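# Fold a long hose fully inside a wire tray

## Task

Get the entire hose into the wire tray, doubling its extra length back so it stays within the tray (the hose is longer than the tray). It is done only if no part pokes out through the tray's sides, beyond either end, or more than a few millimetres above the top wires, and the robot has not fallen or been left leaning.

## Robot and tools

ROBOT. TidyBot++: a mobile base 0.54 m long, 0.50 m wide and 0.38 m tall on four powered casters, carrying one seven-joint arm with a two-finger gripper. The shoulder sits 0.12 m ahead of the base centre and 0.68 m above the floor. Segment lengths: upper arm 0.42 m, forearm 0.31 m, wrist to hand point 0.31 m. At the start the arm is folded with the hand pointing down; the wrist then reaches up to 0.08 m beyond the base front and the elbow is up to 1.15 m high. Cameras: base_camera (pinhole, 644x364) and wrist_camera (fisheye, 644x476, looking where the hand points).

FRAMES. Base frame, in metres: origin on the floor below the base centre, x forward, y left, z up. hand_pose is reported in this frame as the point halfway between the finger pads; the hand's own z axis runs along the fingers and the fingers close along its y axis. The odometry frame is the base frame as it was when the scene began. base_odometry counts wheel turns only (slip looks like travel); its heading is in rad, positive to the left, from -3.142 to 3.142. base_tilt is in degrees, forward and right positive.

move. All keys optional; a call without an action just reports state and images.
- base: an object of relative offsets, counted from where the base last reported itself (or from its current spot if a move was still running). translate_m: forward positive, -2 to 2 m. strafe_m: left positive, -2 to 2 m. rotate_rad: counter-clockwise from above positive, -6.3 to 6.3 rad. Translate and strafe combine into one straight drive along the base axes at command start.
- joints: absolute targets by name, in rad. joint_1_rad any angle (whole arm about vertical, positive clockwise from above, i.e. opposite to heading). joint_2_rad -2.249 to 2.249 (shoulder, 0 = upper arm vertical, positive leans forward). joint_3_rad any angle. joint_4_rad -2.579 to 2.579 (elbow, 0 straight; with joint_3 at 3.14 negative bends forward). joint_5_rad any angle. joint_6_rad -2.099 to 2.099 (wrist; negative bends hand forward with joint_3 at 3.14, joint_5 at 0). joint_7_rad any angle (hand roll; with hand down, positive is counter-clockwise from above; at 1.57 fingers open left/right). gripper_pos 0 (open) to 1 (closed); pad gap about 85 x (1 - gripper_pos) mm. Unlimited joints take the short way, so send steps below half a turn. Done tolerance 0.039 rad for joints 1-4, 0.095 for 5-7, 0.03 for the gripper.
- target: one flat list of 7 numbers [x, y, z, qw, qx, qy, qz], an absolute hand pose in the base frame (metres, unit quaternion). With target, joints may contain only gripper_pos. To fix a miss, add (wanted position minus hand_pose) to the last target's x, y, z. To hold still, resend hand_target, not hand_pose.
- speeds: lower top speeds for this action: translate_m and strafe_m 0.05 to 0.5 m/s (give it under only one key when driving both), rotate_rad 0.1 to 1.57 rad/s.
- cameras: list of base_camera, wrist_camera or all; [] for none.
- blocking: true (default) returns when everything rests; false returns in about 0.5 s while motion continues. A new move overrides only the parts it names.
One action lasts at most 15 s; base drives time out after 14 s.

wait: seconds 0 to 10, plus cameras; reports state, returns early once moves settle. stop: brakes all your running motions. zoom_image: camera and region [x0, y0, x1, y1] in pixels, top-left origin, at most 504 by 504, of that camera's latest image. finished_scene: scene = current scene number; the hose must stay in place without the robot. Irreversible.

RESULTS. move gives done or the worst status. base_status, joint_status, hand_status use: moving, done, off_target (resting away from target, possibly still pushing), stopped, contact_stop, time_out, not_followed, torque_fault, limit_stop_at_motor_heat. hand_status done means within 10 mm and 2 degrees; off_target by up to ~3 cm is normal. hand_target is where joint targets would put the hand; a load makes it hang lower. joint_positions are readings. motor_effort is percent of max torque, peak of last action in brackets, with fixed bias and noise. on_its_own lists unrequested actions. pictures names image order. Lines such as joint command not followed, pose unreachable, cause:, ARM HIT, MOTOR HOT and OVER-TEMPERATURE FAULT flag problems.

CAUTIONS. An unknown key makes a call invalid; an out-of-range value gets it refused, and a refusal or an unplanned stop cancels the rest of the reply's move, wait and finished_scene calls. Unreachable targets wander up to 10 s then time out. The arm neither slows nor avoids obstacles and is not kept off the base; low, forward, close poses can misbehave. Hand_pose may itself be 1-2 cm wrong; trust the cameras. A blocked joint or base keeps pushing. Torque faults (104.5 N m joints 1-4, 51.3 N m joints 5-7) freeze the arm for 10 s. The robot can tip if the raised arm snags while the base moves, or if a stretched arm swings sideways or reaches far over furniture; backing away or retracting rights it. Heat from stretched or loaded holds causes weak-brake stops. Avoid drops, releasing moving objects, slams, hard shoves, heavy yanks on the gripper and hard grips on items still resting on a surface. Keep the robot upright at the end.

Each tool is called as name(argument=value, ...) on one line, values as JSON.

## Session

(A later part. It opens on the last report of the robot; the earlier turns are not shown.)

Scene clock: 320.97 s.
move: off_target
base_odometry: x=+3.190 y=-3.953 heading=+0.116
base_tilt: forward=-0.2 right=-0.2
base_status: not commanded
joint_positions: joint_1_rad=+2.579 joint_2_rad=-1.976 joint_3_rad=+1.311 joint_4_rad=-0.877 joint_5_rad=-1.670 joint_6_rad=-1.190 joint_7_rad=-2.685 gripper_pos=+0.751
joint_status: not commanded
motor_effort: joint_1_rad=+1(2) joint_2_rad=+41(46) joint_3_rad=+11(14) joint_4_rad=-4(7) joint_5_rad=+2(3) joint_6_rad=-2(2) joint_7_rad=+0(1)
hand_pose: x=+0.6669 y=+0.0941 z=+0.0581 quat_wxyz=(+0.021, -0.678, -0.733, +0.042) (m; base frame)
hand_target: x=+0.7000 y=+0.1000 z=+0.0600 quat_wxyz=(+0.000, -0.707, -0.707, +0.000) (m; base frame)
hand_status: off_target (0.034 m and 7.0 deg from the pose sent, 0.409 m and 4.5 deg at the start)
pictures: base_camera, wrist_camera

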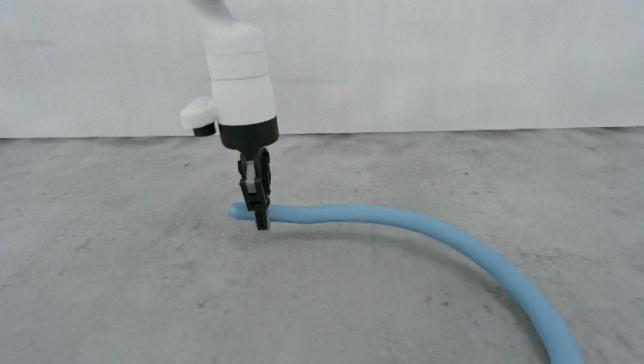

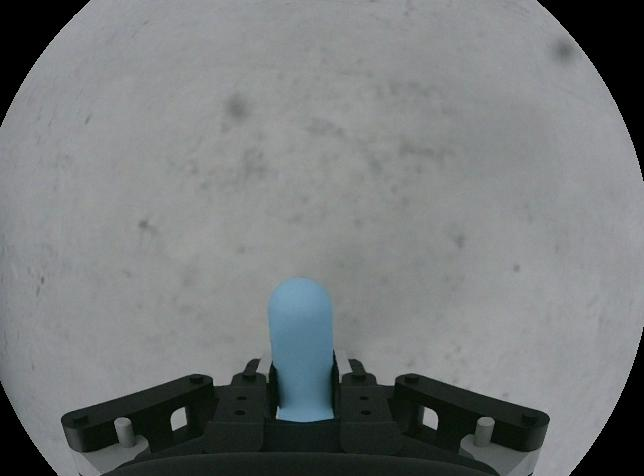

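move(joints={"gripper_pos": 0.4})

move(joints={"gripper_pos": 0})

move(target=[0.55, 0.1, 0.48, 0, 0.7071, 0.7071, 0])

move(base={"translate_m": -0.5})

Scene clock: 321.87 s.
move: done
base_odometry: x=+3.190 y=-3.953 heading=+0.116
base_tilt: forward=-0.2 right=-0.2
base_status: not commanded
joint_positions: joint_1_rad=+2.579 joint_2_rad=-1.976 joint_3_rad=+1.313 joint_4_rad=-0.877 joint_5_rad=-1.671 joint_6_rad=-1.184 joint_7_rad=-2.685 gripper_pos=+0.400
joint_status: all done
motor_effort: joint_1_rad=+1(2) joint_2_rad=+41(41) joint_3_rad=+10(11) joint_4_rad=-4(5) joint_5_rad=+1(2) joint_6_rad=-1(2) joint_7_rad=+0(1)
hand_pose: x=+0.6694 y=+0.0934 z=+0.0584 quat_wxyz=(+0.017, -0.678, -0.734, +0.041) (m; base frame)
hand_target: x=+0.7000 y=+0.1000 z=+0.0600 quat_wxyz=(+0.000, -0.707, -0.707, +0.000) (m; base frame)
hand_status: not commanded
pictures: base_camera, wrist_camera

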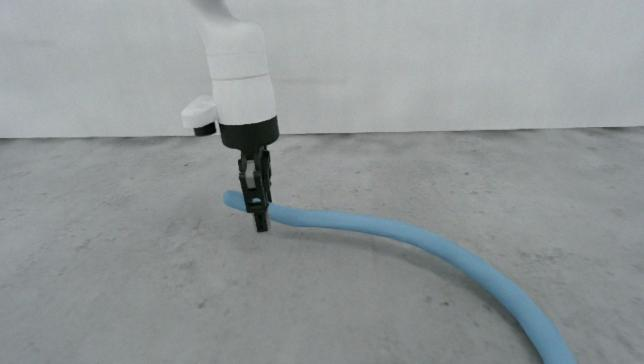

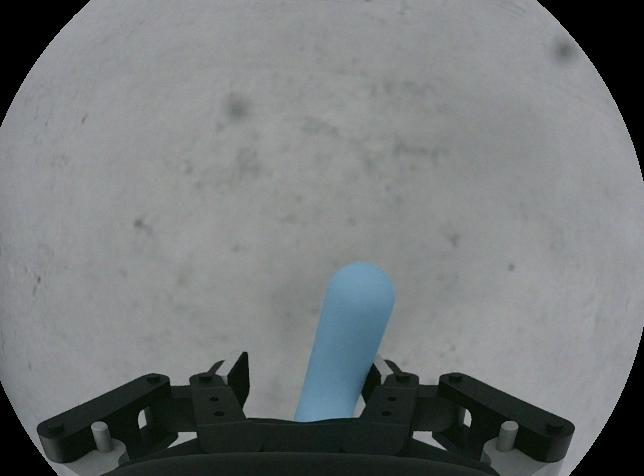

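Scene clock: 322.63 s.
move: done
base_odometry: x=+3.190 y=-3.953 heading=+0.116
base_tilt: forward=-0.2 right=-0.2
base_status: not commanded
joint_positions: joint_1_rad=+2.581 joint_2_rad=-1.976 joint_3_rad=+1.313 joint_4_rad=-0.877 joint_5_rad=-1.671 joint_6_rad=-1.184 joint_7_rad=-2.685 gripper_pos=+0.000
joint_status: all done
motor_effort: joint_1_rad=+1(1) joint_2_rad=+42(43) joint_3_rad=+10(11) joint_4_rad=-3(4) joint_5_rad=+0(2) joint_6_rad=-1(2) joint_7_rad=+0(1)
hand_pose: x=+0.6696 y=+0.0919 z=+0.0584 quat_wxyz=(+0.017, -0.679, -0.733, +0.041) (m; base frame)
hand_target: x=+0.7000 y=+0.1000 z=+0.0600 quat_wxyz=(+0.000, -0.707, -0.707, +0.000) (m; base frame)
hand_status: not commanded
pictures: base_camera, wrist_camera

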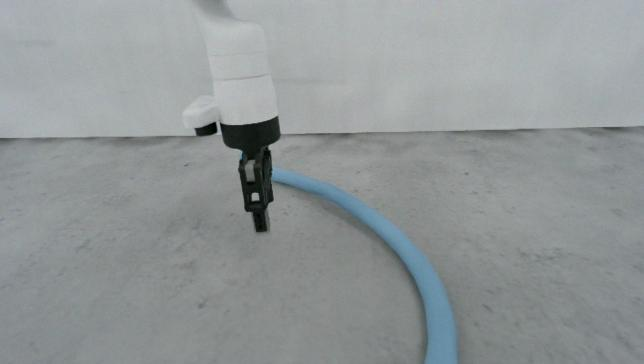

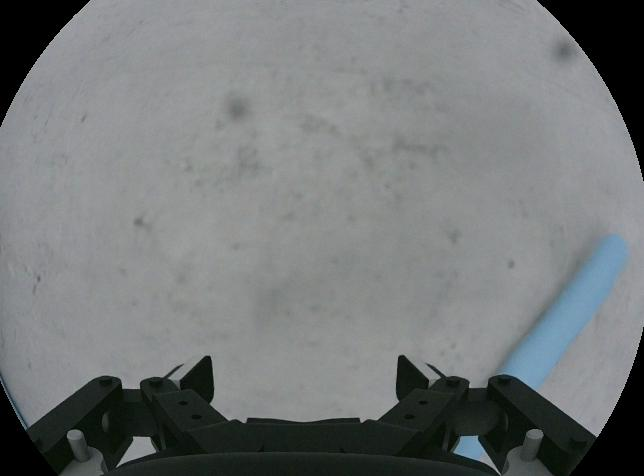

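Scene clock: 324.93 s.
move: off_target
base_odometry: x=+3.190 y=-3.953 heading=+0.116
base_tilt: forward=-0.2 right=-0.2
base_status: not commanded
joint_positions: joint_1_rad=+2.258 joint_2_rad=-0.989 joint_3_rad=+1.270 joint_4_rad=-1.783 joint_5_rad=-1.092 joint_6_rad=-1.184 joint_7_rad=-2.505 gripper_pos=+0.000
joint_status: not commanded
motor_effort: joint_1_rad=+0(2) joint_2_rad=+32(47) joint_3_rad=+12(15) joint_4_rad=+8(8) joint_5_rad=+0(1) joint_6_rad=+0(2) joint_7_rad=+1(1)
hand_pose: x=+0.5757 y=+0.1072 z=+0.4796 quat_wxyz=(-0.007, -0.739, -0.673, -0.032) (m; base frame)
hand_target: x=+0.5500 y=+0.1000 z=+0.4800 quat_wxyz=(+0.000, -0.707, -0.707, +0.000) (m; base frame)
hand_status: off_target (0.027 m and 6.5 deg from the pose sent, 0.438 m and 6.7 deg at the start)
pictures: base_camera, wrist_camera

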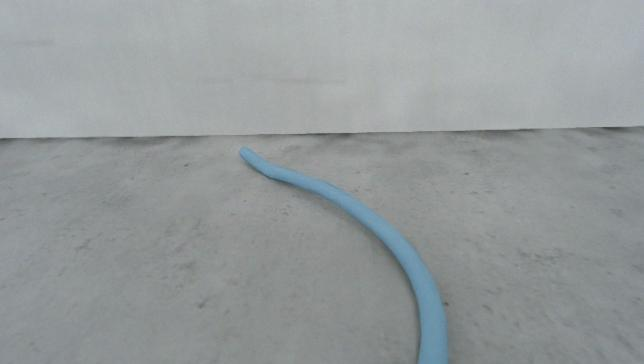

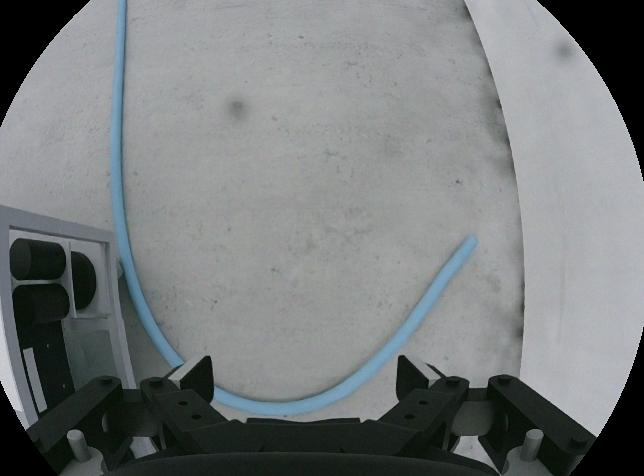

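Scene clock: 327.30 s.
move: done
base_odometry: x=+2.694 y=-4.011 heading=+0.116
base_tilt: forward=-0.2 right=-0.2
base_status: done
joint_positions: joint_1_rad=+2.251 joint_2_rad=-0.988 joint_3_rad=+1.267 joint_4_rad=-1.789 joint_5_rad=-1.083 joint_6_rad=-1.184 joint_7_rad=-2.503 gripper_pos=+0.000
joint_status: not commanded
motor_effort: joint_1_rad=-1(2) joint_2_rad=+33(33) joint_3_rad=+12(13) joint_4_rad=+8(9) joint_5_rad=+0(1) joint_6_rad=+0(1) joint_7_rad=+0(1)
hand_pose: x=+0.5704 y=+0.1087 z=+0.4782 quat_wxyz=(-0.005, -0.736, -0.676, -0.027) (m; base frame)
hand_target: x=+0.5500 y=+0.1000 z=+0.4800 quat_wxyz=(+0.000, -0.707, -0.707, +0.000) (m; base frame)
hand_status: not commanded
pictures: base_camera, wrist_camera

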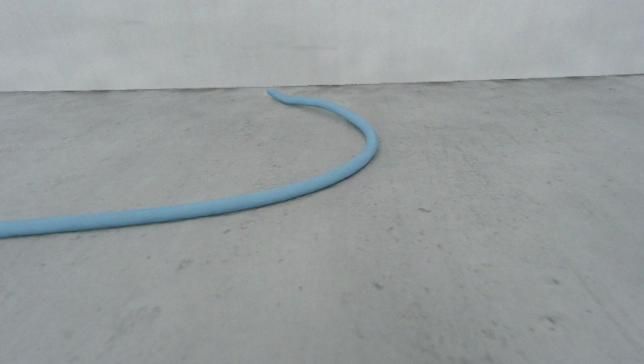

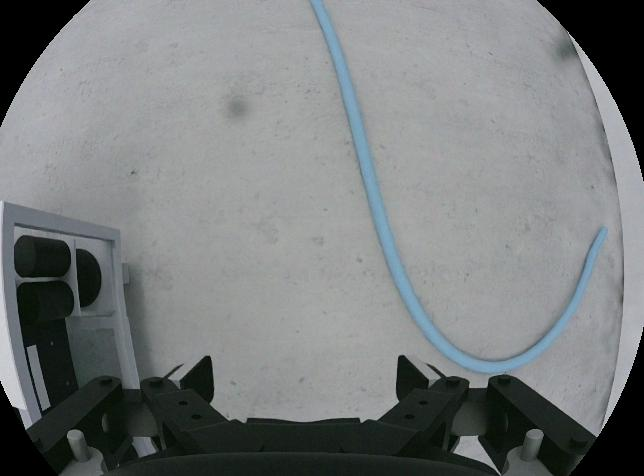

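move(base={"strafe_m": 1.3, "rotate_rad": 0.05})

Scene clock: 331.30 s.
move: done
base_odometry: x=+2.543 y=-2.720 heading=+0.167
base_tilt: forward=-0.2 right=-0.2
base_status: done
joint_positions: joint_1_rad=+2.244 joint_2_rad=-0.988 joint_3_rad=+1.262 joint_4_rad=-1.789 joint_5_rad=-1.081 joint_6_rad=-1.184 joint_7_rad=-2.503 gripper_pos=+0.000
joint_status: not commanded
motor_effort: joint_1_rad=+0(4) joint_2_rad=+32(33) joint_3_rad=+12(13) joint_4_rad=+8(9) joint_5_rad=-1(1) joint_6_rad=+0(2) joint_7_rad=+0(1)
hand_pose: x=+0.5683 y=+0.1128 z=+0.4771 quat_wxyz=(-0.003, -0.733, -0.680, -0.026) (m; base frame)
hand_target: x=+0.5500 y=+0.1000 z=+0.4800 quat_wxyz=(+0.000, -0.707, -0.707, +0.000) (m; base frame)
hand_status: not commanded
pictures: base_camera, wrist_camera

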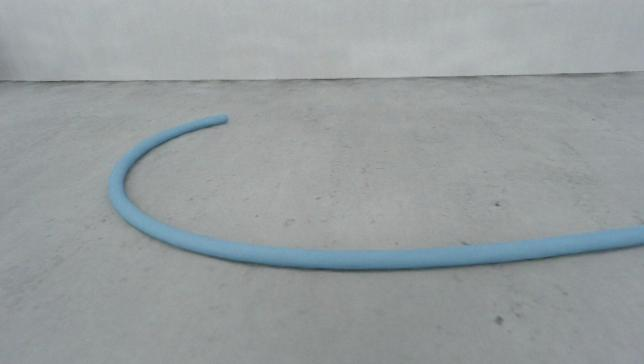

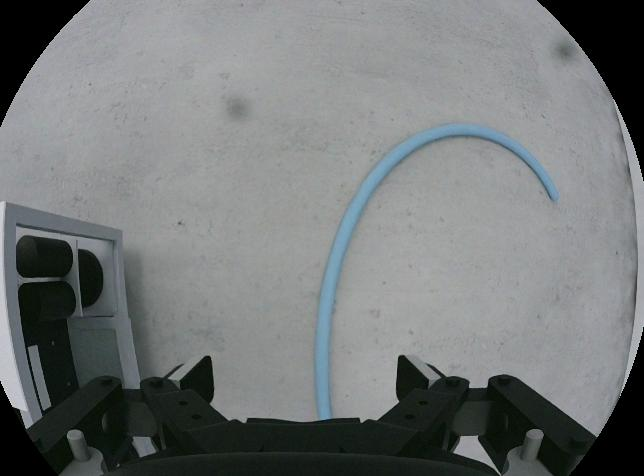

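move(target=[0.60, 0.1, 0.12, 0, 0.7071, 0.7071, 0])

move(target=[0.61, 0.1, 0.03, 0, 0.7071, 0.7071, 0])

move(joints={"gripper_pos": 0.87})

Scene clock: 334.17 s.
move: off_target
base_odometry: x=+2.543 y=-2.720 heading=+0.167
base_tilt: forward=-0.2 right=-0.2
base_status: not commanded
joint_positions: joint_1_rad=+2.284 joint_2_rad=-1.990 joint_3_rad=+1.376 joint_4_rad=-1.464 joint_5_rad=-1.891 joint_6_rad=-1.293 joint_7_rad=-2.503 gripper_pos=+0.000
joint_status: not commanded
motor_effort: joint_1_rad=+1(1) joint_2_rad=+34(38) joint_3_rad=+14(16) joint_4_rad=-7(8) joint_5_rad=+0(1) joint_6_rad=+0(1) joint_7_rad=+1(1)
hand_pose: x=+0.5896 y=+0.0690 z=+0.1205 quat_wxyz=(-0.033, -0.718, -0.694, +0.038) (m; base frame)
hand_target: x=+0.6000 y=+0.1000 z=+0.1200 quat_wxyz=(+0.000, -0.707, -0.707, +0.000) (m; base frame)
hand_status: off_target (0.033 m and 6.1 deg from the pose sent, 0.359 m and 5.3 deg at the start)
pictures: base_camera, wrist_camera

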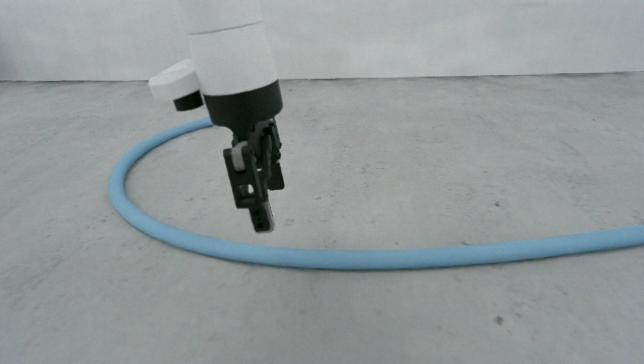

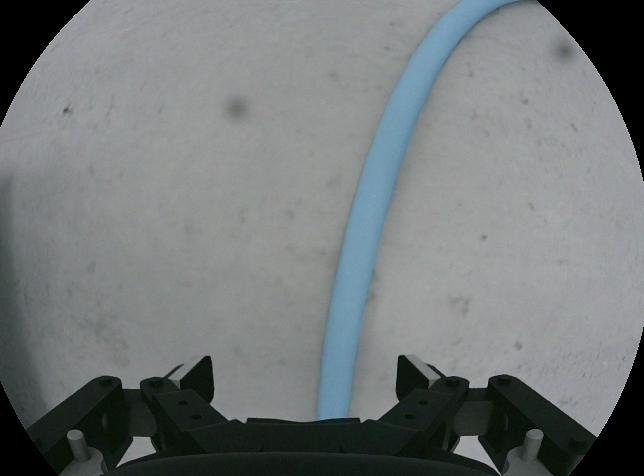

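Scene clock: 335.67 s.
move: off_target
base_odometry: x=+2.543 y=-2.720 heading=+0.167
base_tilt: forward=-0.2 right=-0.3
base_status: not commanded
joint_positions: joint_1_rad=+2.346 joint_2_rad=-2.138 joint_3_rad=+1.415 joint_4_rad=-1.221 joint_5_rad=-1.995 joint_6_rad=-1.291 joint_7_rad=-2.545 gripper_pos=+0.000
joint_status: not commanded
motor_effort: joint_1_rad=+0(2) joint_2_rad=+33(36) joint_3_rad=+12(14) joint_4_rad=-8(9) joint_5_rad=+0(2) joint_6_rad=+0(2) joint_7_rad=+0(1)
hand_pose: x=+0.5866 y=+0.0869 z=+0.0381 quat_wxyz=(+0.008, -0.682, -0.730, +0.041) (m; base frame)
hand_target: x=+0.6100 y=+0.1000 z=+0.0300 quat_wxyz=(+0.000, -0.707, -0.707, +0.000) (m; base frame)
hand_status: off_target (0.028 m and 6.2 deg from the pose sent, 0.098 m and 6.1 deg at the start)
pictures: base_camera, wrist_camera

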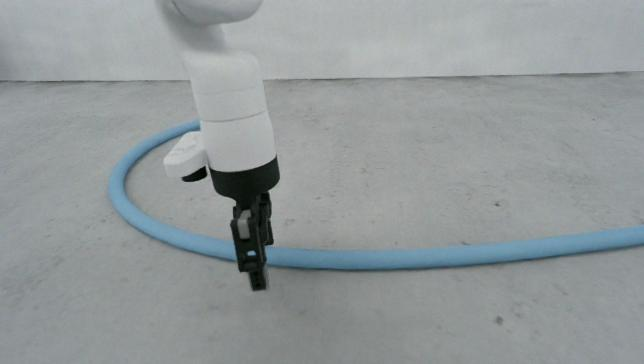

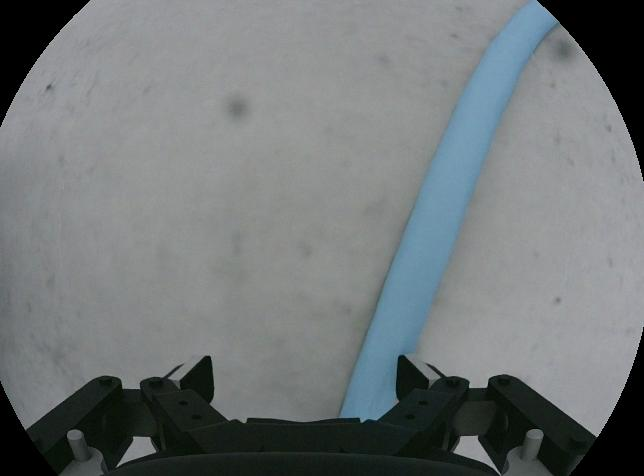

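Scene clock: 336.70 s.
move: done
base_odometry: x=+2.543 y=-2.720 heading=+0.167
base_tilt: forward=-0.2 right=-0.2
base_status: not commanded
joint_positions: joint_1_rad=+2.349 joint_2_rad=-2.124 joint_3_rad=+1.435 joint_4_rad=-1.221 joint_5_rad=-2.012 joint_6_rad=-1.271 joint_7_rad=-2.545 gripper_pos=+0.870
joint_status: all done
motor_effort: joint_1_rad=-1(1) joint_2_rad=+27(34) joint_3_rad=+7(11) joint_4_rad=-7(8) joint_5_rad=+2(2) joint_6_rad=-3(5) joint_7_rad=+0(1)
hand_pose: x=+0.6085 y=+0.0904 z=+0.0486 quat_wxyz=(-0.009, -0.681, -0.731, +0.024) (m; base frame)
hand_target: x=+0.6100 y=+0.1000 z=+0.0300 quat_wxyz=(+0.000, -0.707, -0.707, +0.000) (m; base frame)
hand_status: not commanded
pictures: base_camera, wrist_camera

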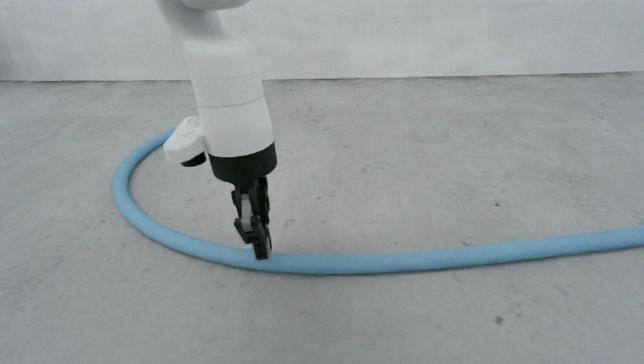

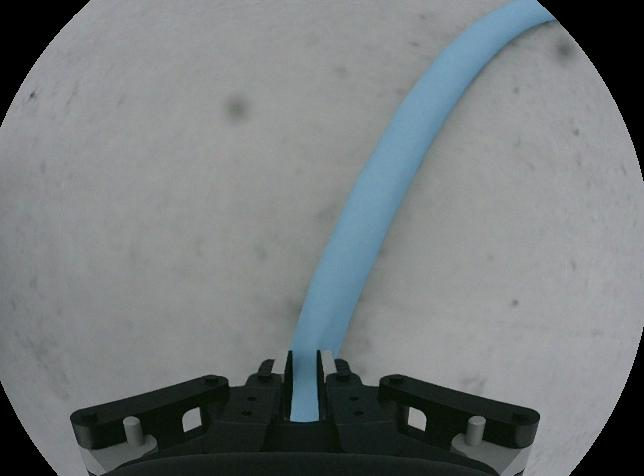

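move(joints={"gripper_pos":0.3})

Scene clock: 339.03 s.
move: done
base_odometry: x=+2.543 y=-2.720 heading=+0.167
base_tilt: forward=-0.2 right=-0.2
base_status: not commanded
joint_positions: joint_1_rad=+2.350 joint_2_rad=-2.146 joint_3_rad=+1.428 joint_4_rad=-1.214 joint_5_rad=-2.013 joint_6_rad=-1.271 joint_7_rad=-2.545 gripper_pos=+0.300
joint_status: all done
motor_effort: joint_1_rad=+0(1) joint_2_rad=+33(35) joint_3_rad=+11(13) joint_4_rad=-8(9) joint_5_rad=+1(2) joint_6_rad=+0(3) joint_7_rad=+0(1)
hand_pose: x=+0.5961 y=+0.0834 z=+0.0367 quat_wxyz=(-0.004, -0.681, -0.732, +0.034) (m; base frame)
hand_target: x=+0.6100 y=+0.1000 z=+0.0300 quat_wxyz=(+0.000, -0.707, -0.707, +0.000) (m; base frame)
hand_status: not commanded
pictures: base_camera, wrist_camera

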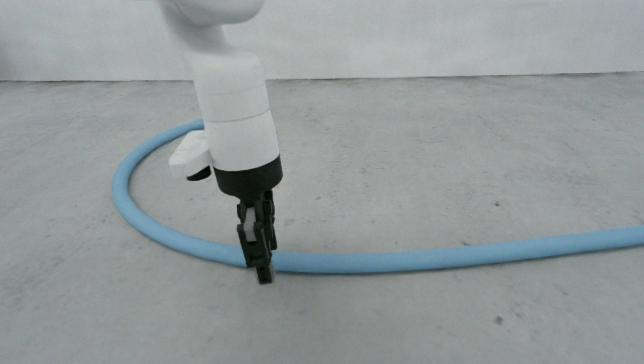

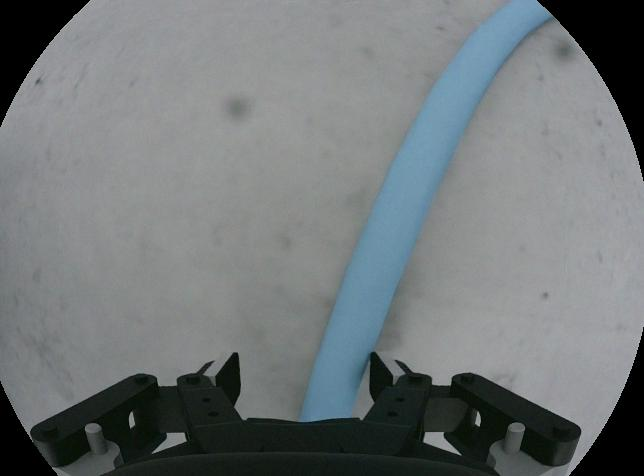

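Between fingers now. Lower and close.

move(target=[0.625, 0.1, 0.019, 0, 0.7071, 0.7071, 0], cameras=[])

move(joints={"gripper_pos":0.87})

Scene clock: 340.00 s.
move: off_target
base_odometry: x=+2.543 y=-2.720 heading=+0.167
base_tilt: forward=-0.2 right=-0.2
base_status: not commanded
joint_positions: joint_1_rad=+2.398 joint_2_rad=-2.146 joint_3_rad=+1.419 joint_4_rad=-1.124 joint_5_rad=-2.013 joint_6_rad=-1.253 joint_7_rad=-2.575 gripper_pos=+0.300
joint_status: not commanded
motor_effort: joint_1_rad=+0(1) joint_2_rad=+36(36) joint_3_rad=+12(12) joint_4_rad=-8(8) joint_5_rad=+0(1) joint_6_rad=-1(1) joint_7_rad=+0(1)
hand_pose: x=+0.6043 y=+0.0946 z=+0.0215 quat_wxyz=(+0.014, -0.684, -0.729, +0.024) (m; base frame)
hand_target: x=+0.6250 y=+0.1000 z=+0.0190 quat_wxyz=(+0.000, -0.707, -0.707, +0.000) (m; base frame)
hand_status: off_target (0.022 m and 4.9 deg from the pose sent, 0.038 m and 5.7 deg at the start)
pictures: none
No camera images: "cameras" was empty.

Scene clock: 340.87 s.
move: off_target
base_odometry: x=+2.543 y=-2.720 heading=+0.167
base_tilt: forward=-0.2 right=-0.3
base_status: not commanded
joint_positions: joint_1_rad=+2.400 joint_2_rad=-2.138 joint_3_rad=+1.419 joint_4_rad=-1.124 joint_5_rad=-2.013 joint_6_rad=-1.243 joint_7_rad=-2.580 gripper_pos=+0.732
joint_status: gripper_pos off_target (ended at +0.732, target +0.870)
motor_effort: joint_1_rad=+1(2) joint_2_rad=+33(36) joint_3_rad=+10(12) joint_4_rad=-7(8) joint_5_rad=+0(1) joint_6_rad=+0(2) joint_7_rad=+1(2)
hand_pose: x=+0.6114 y=+0.0962 z=+0.0251 quat_wxyz=(+0.009, -0.686, -0.728, +0.019) (m; base frame)
hand_target: x=+0.6250 y=+0.1000 z=+0.0190 quat_wxyz=(+0.000, -0.707, -0.707, +0.000) (m; base frame)
hand_status: not commanded
pictures: base_camera, wrist_camera

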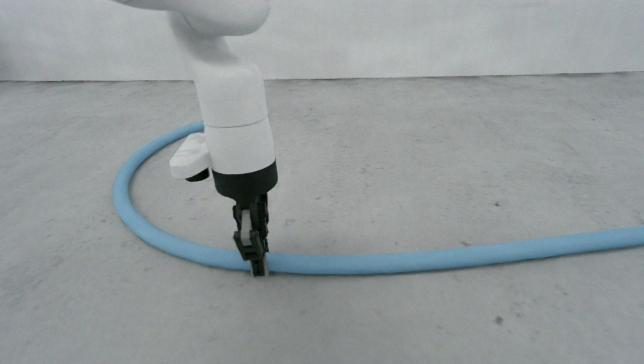

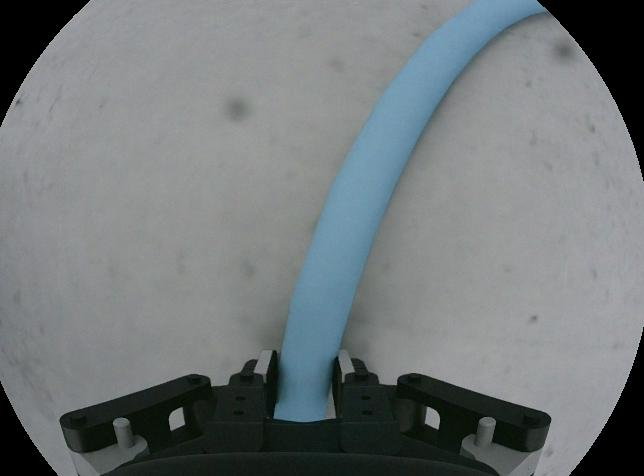

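move(target=[0.60, 0.0, 0.35, 0, 0.7071, 0.7071, 0], cameras=[])

move(base={"strafe_m":-1.0}, speeds={"strafe_m":0.3})

Scene clock: 343.03 s.
move: off_target
base_odometry: x=+2.543 y=-2.720 heading=+0.167
base_tilt: forward=-0.2 right=-0.2
base_status: not commanded
joint_positions: joint_1_rad=+2.500 joint_2_rad=-1.406 joint_3_rad=+1.287 joint_4_rad=-1.696 joint_5_rad=-1.479 joint_6_rad=-1.243 joint_7_rad=-2.179 gripper_pos=+0.739
joint_status: not commanded
motor_effort: joint_1_rad=+0(2) joint_2_rad=+39(42) joint_3_rad=+17(17) joint_4_rad=+2(8) joint_5_rad=-1(1) joint_6_rad=+2(2) joint_7_rad=+1(2)
hand_pose: x=+0.6194 y=+0.0065 z=+0.3356 quat_wxyz=(-0.018, -0.728, -0.685, -0.017) (m; base frame)
hand_target: x=+0.6000 y=+0.0000 z=+0.3500 quat_wxyz=(+0.000, -0.707, -0.707, +0.000) (m; base frame)
hand_status: off_target (0.025 m and 4.5 deg from the pose sent, 0.339 m and 4.2 deg at the start)
pictures: none
No camera images: "cameras" was empty.

Scene clock: 347.37 s.
move: done
base_odometry: x=+2.709 y=-3.706 heading=+0.167
base_tilt: forward=-0.2 right=-0.2
base_status: done
joint_positions: joint_1_rad=+2.511 joint_2_rad=-1.396 joint_3_rad=+1.277 joint_4_rad=-1.699 joint_5_rad=-1.474 joint_6_rad=-1.243 joint_7_rad=-2.176 gripper_pos=+0.742
joint_status: not commanded
motor_effort: joint_1_rad=+1(5) joint_2_rad=+39(39) joint_3_rad=+17(19) joint_4_rad=+4(4) joint_5_rad=-1(1) joint_6_rad=+2(3) joint_7_rad=+2(2)
hand_pose: x=+0.6177 y=+0.0056 z=+0.3359 quat_wxyz=(-0.013, -0.731, -0.682, -0.020) (m; base frame)
hand_target: x=+0.6000 y=+0.0000 z=+0.3500 quat_wxyz=(+0.000, -0.707, -0.707, +0.000) (m; base frame)
hand_status: not commanded
pictures: base_camera, wrist_camera

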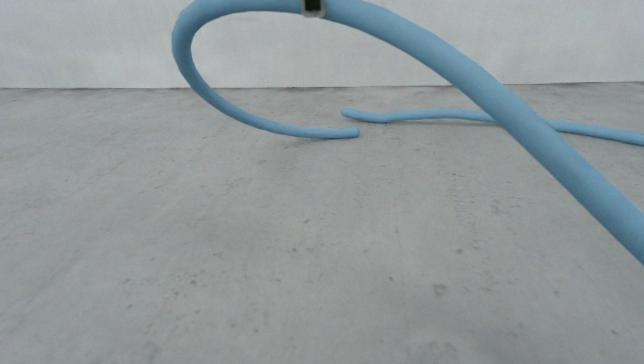

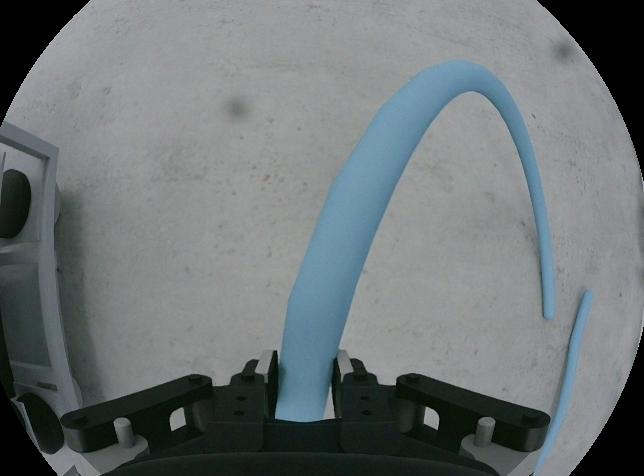

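move(base={"strafe_m":-0.8}, speeds={"strafe_m":0.3})

Scene clock: 351.10 s.
move: done
base_odometry: x=+2.842 y=-4.495 heading=+0.167
base_tilt: forward=-0.2 right=-0.2
base_status: done
joint_positions: joint_1_rad=+2.511 joint_2_rad=-1.396 joint_3_rad=+1.276 joint_4_rad=-1.699 joint_5_rad=-1.464 joint_6_rad=-1.243 joint_7_rad=-2.171 gripper_pos=+0.747
joint_status: not commanded
motor_effort: joint_1_rad=+1(4) joint_2_rad=+39(40) joint_3_rad=+18(19) joint_4_rad=+3(4) joint_5_rad=-2(2) joint_6_rad=+2(4) joint_7_rad=+0(2)
hand_pose: x=+0.6150 y=+0.0044 z=+0.3356 quat_wxyz=(-0.012, -0.728, -0.685, -0.015) (m; base frame)
hand_target: x=+0.6000 y=+0.0000 z=+0.3500 quat_wxyz=(+0.000, -0.707, -0.707, +0.000) (m; base frame)
hand_status: not commanded
pictures: base_camera, wrist_camera

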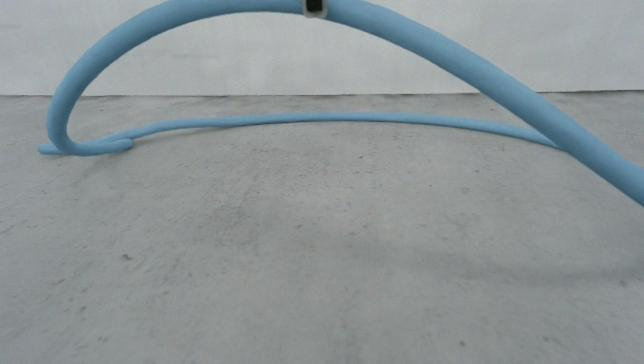

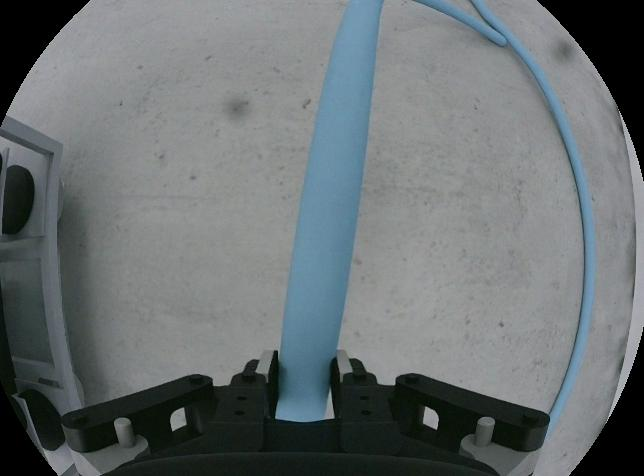

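move(base={"strafe_m":-0.8, "translate_m":-0.1}, speeds={"strafe_m":0.3})

Scene clock: 354.87 s.
move: done
base_odometry: x=+2.877 y=-5.300 heading=+0.167
base_tilt: forward=-0.2 right=-0.2
base_status: done
joint_positions: joint_1_rad=+2.508 joint_2_rad=-1.396 joint_3_rad=+1.275 joint_4_rad=-1.700 joint_5_rad=-1.463 joint_6_rad=-1.243 joint_7_rad=-2.162 gripper_pos=+0.755
joint_status: not commanded
motor_effort: joint_1_rad=+2(4) joint_2_rad=+39(40) joint_3_rad=+18(19) joint_4_rad=+1(4) joint_5_rad=-1(2) joint_6_rad=+1(3) joint_7_rad=-1(2)
hand_pose: x=+0.6141 y=+0.0059 z=+0.3353 quat_wxyz=(-0.011, -0.724, -0.689, -0.014) (m; base frame)
hand_target: x=+0.6000 y=+0.0000 z=+0.3500 quat_wxyz=(+0.000, -0.707, -0.707, +0.000) (m; base frame)
hand_status: not commanded
pictures: base_camera, wrist_camera

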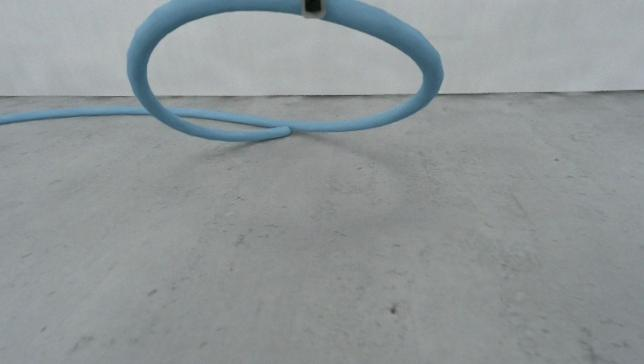

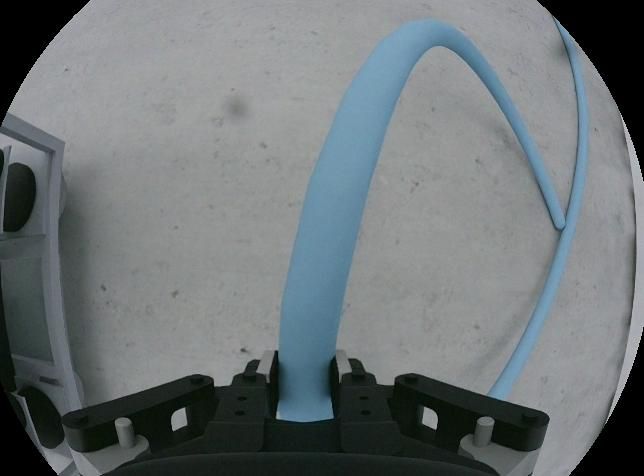

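move(base={"strafe_m":-0.7, "translate_m":-0.08}, speeds={"strafe_m":0.3})

Scene clock: 358.23 s.
move: done
base_odometry: x=+2.915 y=-6.004 heading=+0.168
base_tilt: forward=-0.2 right=-0.2
base_status: done
joint_positions: joint_1_rad=+2.501 joint_2_rad=-1.396 joint_3_rad=+1.274 joint_4_rad=-1.700 joint_5_rad=-1.463 joint_6_rad=-1.243 joint_7_rad=-2.158 gripper_pos=+0.757
joint_status: not commanded
motor_effort: joint_1_rad=+3(6) joint_2_rad=+39(39) joint_3_rad=+18(19) joint_4_rad=+1(2) joint_5_rad=-1(2) joint_6_rad=+3(3) joint_7_rad=-1(2)
hand_pose: x=+0.6139 y=+0.0093 z=+0.3350 quat_wxyz=(-0.011, -0.721, -0.693, -0.014) (m; base frame)
hand_target: x=+0.6000 y=+0.0000 z=+0.3500 quat_wxyz=(+0.000, -0.707, -0.707, +0.000) (m; base frame)
hand_status: not commanded
pictures: base_camera, wrist_camera

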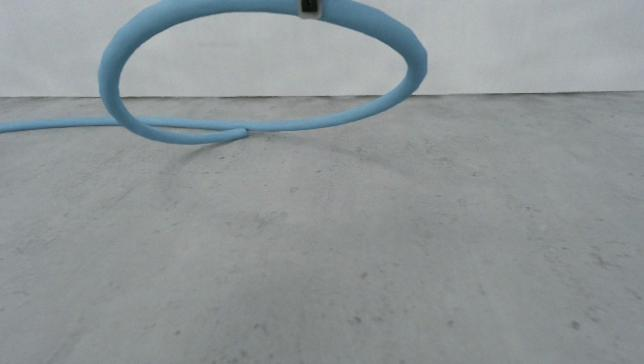

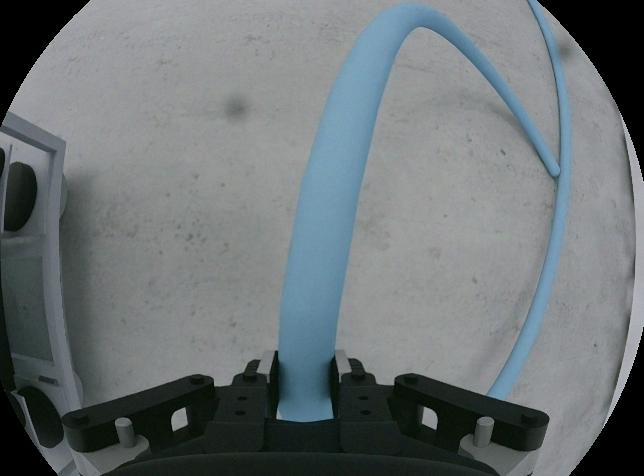

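move(target=[0.68, 0.0, 0.04, 0, 0.7071, 0.7071, 0], cameras=[])

move(joints={"gripper_pos":0.4}, cameras=[])

move(joints={"gripper_pos":0}, cameras=[])

move(target=[0.64, 0.0, 0.35, 0, 0.7071, 0.7071, 0])

Scene clock: 360.43 s.
move: off_target
base_odometry: x=+2.915 y=-6.004 heading=+0.168
base_tilt: forward=-0.2 right=-0.2
base_status: not commanded
joint_positions: joint_1_rad=+2.683 joint_2_rad=-2.051 joint_3_rad=+1.368 joint_4_rad=-0.973 joint_5_rad=-1.793 joint_6_rad=-1.213 joint_7_rad=-2.449 gripper_pos=+0.757
joint_status: not commanded
motor_effort: joint_1_rad=+2(4) joint_2_rad=+40(44) joint_3_rad=+11(18) joint_4_rad=-6(6) joint_5_rad=+0(2) joint_6_rad=+0(3) joint_7_rad=-1(2)
hand_pose: x=+0.6428 y=-0.0041 z=+0.0385 quat_wxyz=(+0.026, -0.672, -0.739, +0.046) (m; base frame)
hand_target: x=+0.6800 y=+0.0000 z=+0.0400 quat_wxyz=(+0.000, -0.707, -0.707, +0.000) (m; base frame)
hand_status: off_target (0.037 m and 8.1 deg from the pose sent, 0.302 m and 3.0 deg at the start)
pictures: none
No camera images: "cameras" was empty.

Scene clock: 361.23 s.
move: done
base_odometry: x=+2.915 y=-6.004 heading=+0.168
base_tilt: forward=-0.2 right=-0.2
base_status: not commanded
joint_positions: joint_1_rad=+2.692 joint_2_rad=-2.051 joint_3_rad=+1.369 joint_4_rad=-0.973 joint_5_rad=-1.799 joint_6_rad=-1.213 joint_7_rad=-2.461 gripper_pos=+0.400
joint_status: all done
motor_effort: joint_1_rad=+1(2) joint_2_rad=+40(41) joint_3_rad=+11(12) joint_4_rad=-5(6) joint_5_rad=+0(1) joint_6_rad=-1(2) joint_7_rad=+0(1)
hand_pose: x=+0.6441 y=-0.0072 z=+0.0385 quat_wxyz=(+0.026, -0.680, -0.732, +0.043) (m; base frame)
hand_target: x=+0.6800 y=+0.0000 z=+0.0400 quat_wxyz=(+0.000, -0.707, -0.707, +0.000) (m; base frame)
hand_status: not commanded
pictures: none
No camera images: "cameras" was empty.

Scene clock: 362.00 s.
move: done
base_odometry: x=+2.915 y=-6.004 heading=+0.168
base_tilt: forward=-0.2 right=-0.2
base_status: not commanded
joint_positions: joint_1_rad=+2.692 joint_2_rad=-2.051 joint_3_rad=+1.369 joint_4_rad=-0.973 joint_5_rad=-1.799 joint_6_rad=-1.213 joint_7_rad=-2.461 gripper_pos=+0.000
joint_status: all done
motor_effort: joint_1_rad=+0(1) joint_2_rad=+39(40) joint_3_rad=+11(11) joint_4_rad=-5(5) joint_5_rad=+0(1) joint_6_rad=+0(2) joint_7_rad=+0(1)
hand_pose: x=+0.6441 y=-0.0071 z=+0.0385 quat_wxyz=(+0.026, -0.680, -0.732, +0.043) (m; base frame)
hand_target: x=+0.6800 y=+0.0000 z=+0.0400 quat_wxyz=(+0.000, -0.707, -0.707, +0.000) (m; base frame)
hand_status: not commanded
pictures: none
No camera images: "cameras" was empty.

Scene clock: 363.93 s.
move: off_target
base_odometry: x=+2.915 y=-6.004 heading=+0.168
base_tilt: forward=-0.2 right=-0.2
base_status: not commanded
joint_positions: joint_1_rad=+2.582 joint_2_rad=-1.396 joint_3_rad=+1.273 joint_4_rad=-1.539 joint_5_rad=-1.437 joint_6_rad=-1.214 joint_7_rad=-2.279 gripper_pos=+0.000
joint_status: not commanded
motor_effort: joint_1_rad=+1(1) joint_2_rad=+39(44) joint_3_rad=+15(15) joint_4_rad=+3(6) joint_5_rad=-1(1) joint_6_rad=+0(1) joint_7_rad=+0(1)
hand_pose: x=+0.6719 y=-0.0140 z=+0.3438 quat_wxyz=(-0.038, -0.735, -0.677, -0.023) (m; base frame)
hand_target: x=+0.6400 y=+0.0000 z=+0.3500 quat_wxyz=(+0.000, -0.707, -0.707, +0.000) (m; base frame)
hand_status: off_target (0.035 m and 6.9 deg from the pose sent, 0.312 m and 7.1 deg at the start)
pictures: base_camera, wrist_camera

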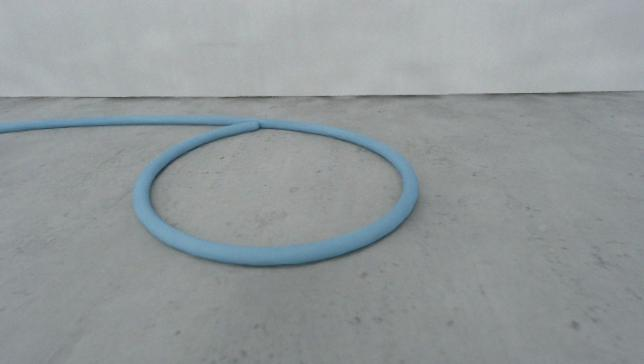

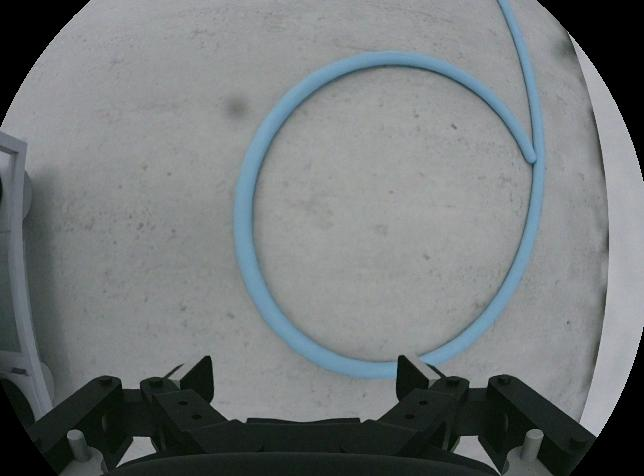

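move(base={"strafe_m":1.3})

Scene clock: 367.93 s.
move: done
base_odometry: x=+2.698 y=-4.722 heading=+0.168
base_tilt: forward=-0.2 right=-0.2
base_status: done
joint_positions: joint_1_rad=+2.566 joint_2_rad=-1.394 joint_3_rad=+1.268 joint_4_rad=-1.542 joint_5_rad=-1.429 joint_6_rad=-1.215 joint_7_rad=-2.277 gripper_pos=+0.000
joint_status: not commanded
motor_effort: joint_1_rad=+0(4) joint_2_rad=+39(40) joint_3_rad=+15(16) joint_4_rad=+3(4) joint_5_rad=+0(1) joint_6_rad=+0(2) joint_7_rad=+1(1)
hand_pose: x=+0.6687 y=-0.0045 z=+0.3428 quat_wxyz=(-0.034, -0.728, -0.684, -0.021) (m; base frame)
hand_target: x=+0.6400 y=+0.0000 z=+0.3500 quat_wxyz=(+0.000, -0.707, -0.707, +0.000) (m; base frame)
hand_status: not commanded
pictures: base_camera, wrist_camera

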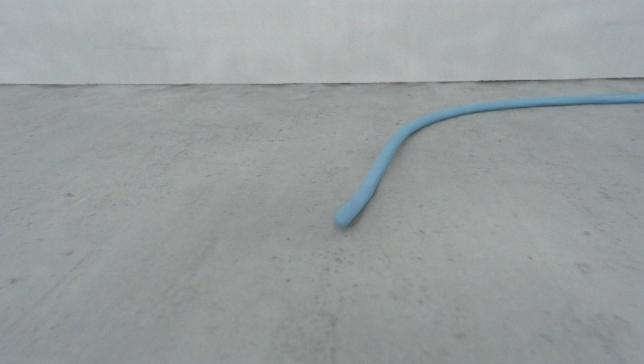

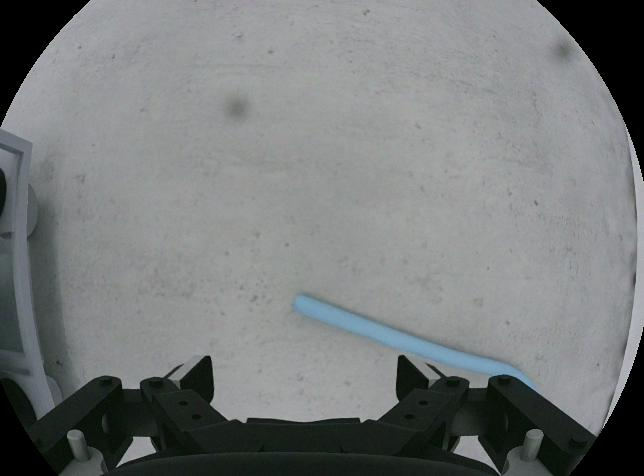

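move(base={"translate_m":0.1}, target=[0.62, -0.04, 0.15, 0, 0.165, 0.986, 0])

Scene clock: 370.43 s.
move: off_target
base_odometry: x=+2.796 y=-4.705 heading=+0.168
base_tilt: forward=-0.2 right=-0.2
base_status: done
joint_positions: joint_1_rad=+2.364 joint_2_rad=-1.856 joint_3_rad=+1.520 joint_4_rad=-1.546 joint_5_rad=-1.993 joint_6_rad=-1.418 joint_7_rad=-0.720 gripper_pos=+0.000
joint_status: not commanded
motor_effort: joint_1_rad=+0(4) joint_2_rad=+37(40) joint_3_rad=+16(17) joint_4_rad=-6(7) joint_5_rad=-1(1) joint_6_rad=+0(2) joint_7_rad=+0(1)
hand_pose: x=+0.6692 y=+0.0766 z=+0.2268 quat_wxyz=(-0.083, +0.027, -0.996, -0.011) (m; base frame)
hand_target: x=+0.6769 y=+0.1001 z=+0.2344 quat_wxyz=(-0.100, +0.053, -0.992, -0.048) (m; base frame)
hand_status: off_target (0.148 m and 24.0 deg from the pose sent, 0.202 m and 74.7 deg at the start)
pictures: base_camera, wrist_camera

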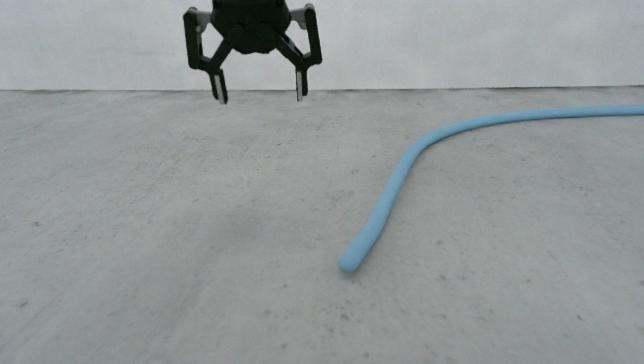

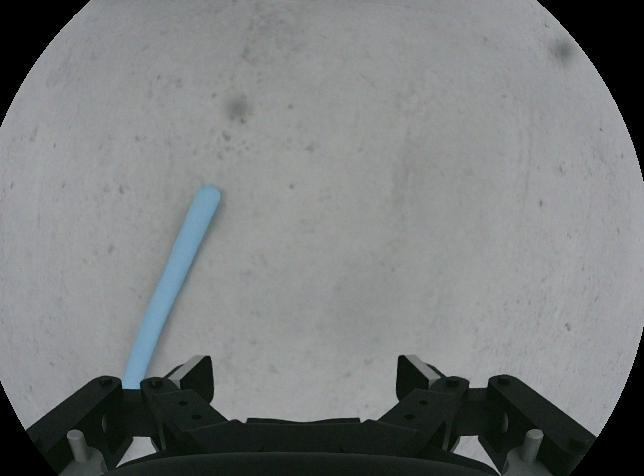

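move(target=[0.63, -0.04, 0.15, 0, 0.165, 0.986, 0])

Scene clock: 373.83 s.
move: off_target
base_odometry: x=+2.796 y=-4.705 heading=+0.168
base_tilt: forward=-0.2 right=-0.2
base_status: not commanded
joint_positions: joint_1_rad=+2.370 joint_2_rad=-1.856 joint_3_rad=+1.520 joint_4_rad=-1.525 joint_5_rad=-1.993 joint_6_rad=-1.418 joint_7_rad=-0.717 gripper_pos=+0.000
joint_status: not commanded
motor_effort: joint_1_rad=+0(1) joint_2_rad=+37(37) joint_3_rad=+16(16) joint_4_rad=-5(6) joint_5_rad=-1(1) joint_6_rad=+1(1) joint_7_rad=+0(1)
hand_pose: x=+0.6729 y=+0.0802 z=+0.2248 quat_wxyz=(-0.081, +0.035, -0.996, -0.014) (m; base frame)
hand_target: x=+0.6878 y=+0.1046 z=+0.2340 quat_wxyz=(-0.099, +0.056, -0.992, -0.052) (m; base frame)
hand_status: off_target (0.148 m and 24.8 deg from the pose sent, 0.145 m and 24.0 deg at the start)
pictures: base_camera, wrist_camera

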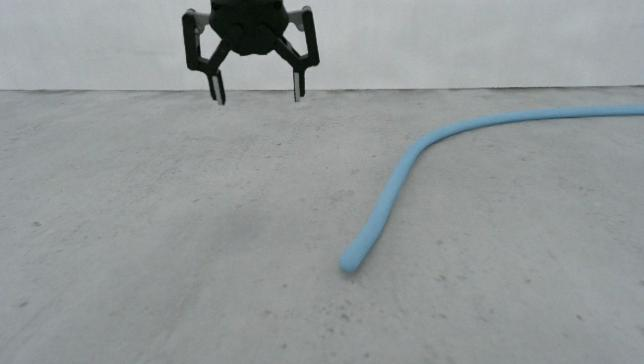

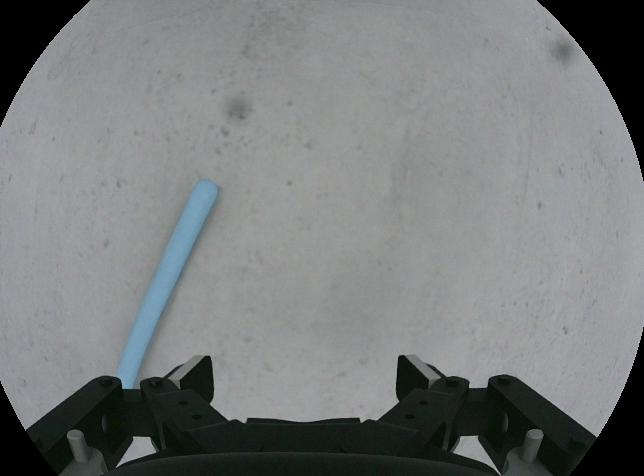

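move(target=[0.60, -0.04, 0.3, 0, 0.986, -0.165, 0])

Scene clock: 377.23 s.
move: off_target
base_odometry: x=+2.796 y=-4.705 heading=+0.168
base_tilt: forward=-0.2 right=-0.2
base_status: not commanded
joint_positions: joint_1_rad=+2.574 joint_2_rad=-1.551 joint_3_rad=+1.337 joint_4_rad=-1.667 joint_5_rad=-1.633 joint_6_rad=-1.380 joint_7_rad=+2.309 gripper_pos=+0.000
joint_status: not commanded
motor_effort: joint_1_rad=+0(1) joint_2_rad=+37(38) joint_3_rad=+15(16) joint_4_rad=+0(5) joint_5_rad=-1(2) joint_6_rad=+0(1) joint_7_rad=+0(1)
hand_pose: x=+0.6156 y=-0.0130 z=+0.2940 quat_wxyz=(-0.035, +0.982, -0.185, +0.010) (m; base frame)
hand_target: x=+0.6000 y=-0.0400 z=+0.3000 quat_wxyz=(+0.000, +0.986, -0.165, +0.000) (m; base frame)
hand_status: off_target (0.032 m and 4.7 deg from the pose sent, 0.159 m and 157.1 deg at the start)
pictures: base_camera, wrist_camera

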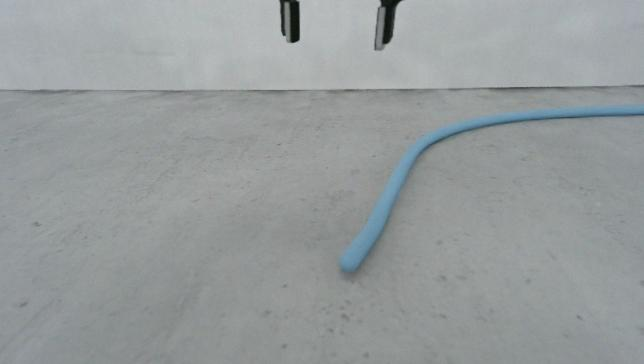

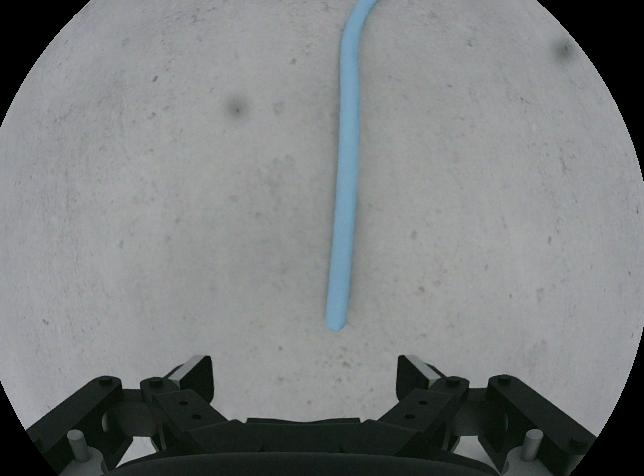

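move(target=[0.67, -0.075, 0.15, 0, 0.986, -0.165, 0])

Scene clock: 378.97 s.
move: off_target
base_odometry: x=+2.796 y=-4.705 heading=+0.168
base_tilt: forward=-0.2 right=-0.2
base_status: not commanded
joint_positions: joint_1_rad=+2.763 joint_2_rad=-1.812 joint_3_rad=+1.279 joint_4_rad=-1.257 joint_5_rad=-1.633 joint_6_rad=-1.272 joint_7_rad=+2.222 gripper_pos=+0.000
joint_status: not commanded
motor_effort: joint_1_rad=+0(1) joint_2_rad=+40(42) joint_3_rad=+14(15) joint_4_rad=-3(3) joint_5_rad=+1(1) joint_6_rad=+0(1) joint_7_rad=+1(1)
hand_pose: x=+0.6349 y=-0.0779 z=+0.1528 quat_wxyz=(+0.012, +0.990, -0.130, -0.047) (m; base frame)
hand_target: x=+0.6700 y=-0.0750 z=+0.1500 quat_wxyz=(+0.000, +0.986, -0.165, +0.000) (m; base frame)
hand_status: off_target (0.035 m and 6.9 deg from the pose sent, 0.166 m and 4.7 deg at the start)
pictures: base_camera, wrist_camera

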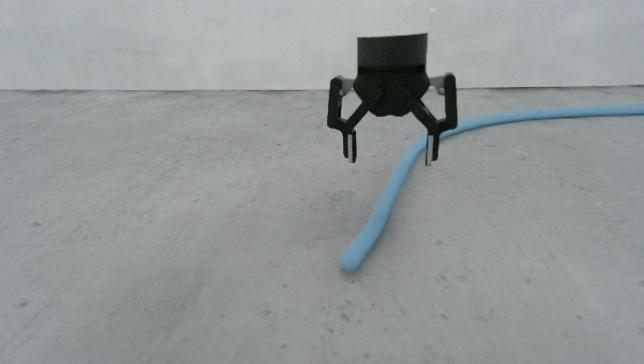

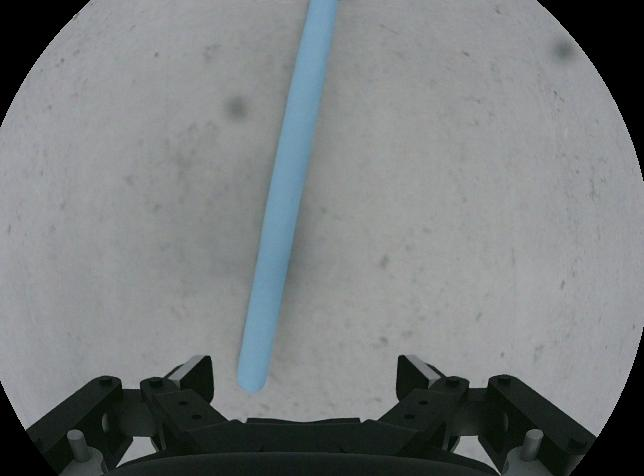

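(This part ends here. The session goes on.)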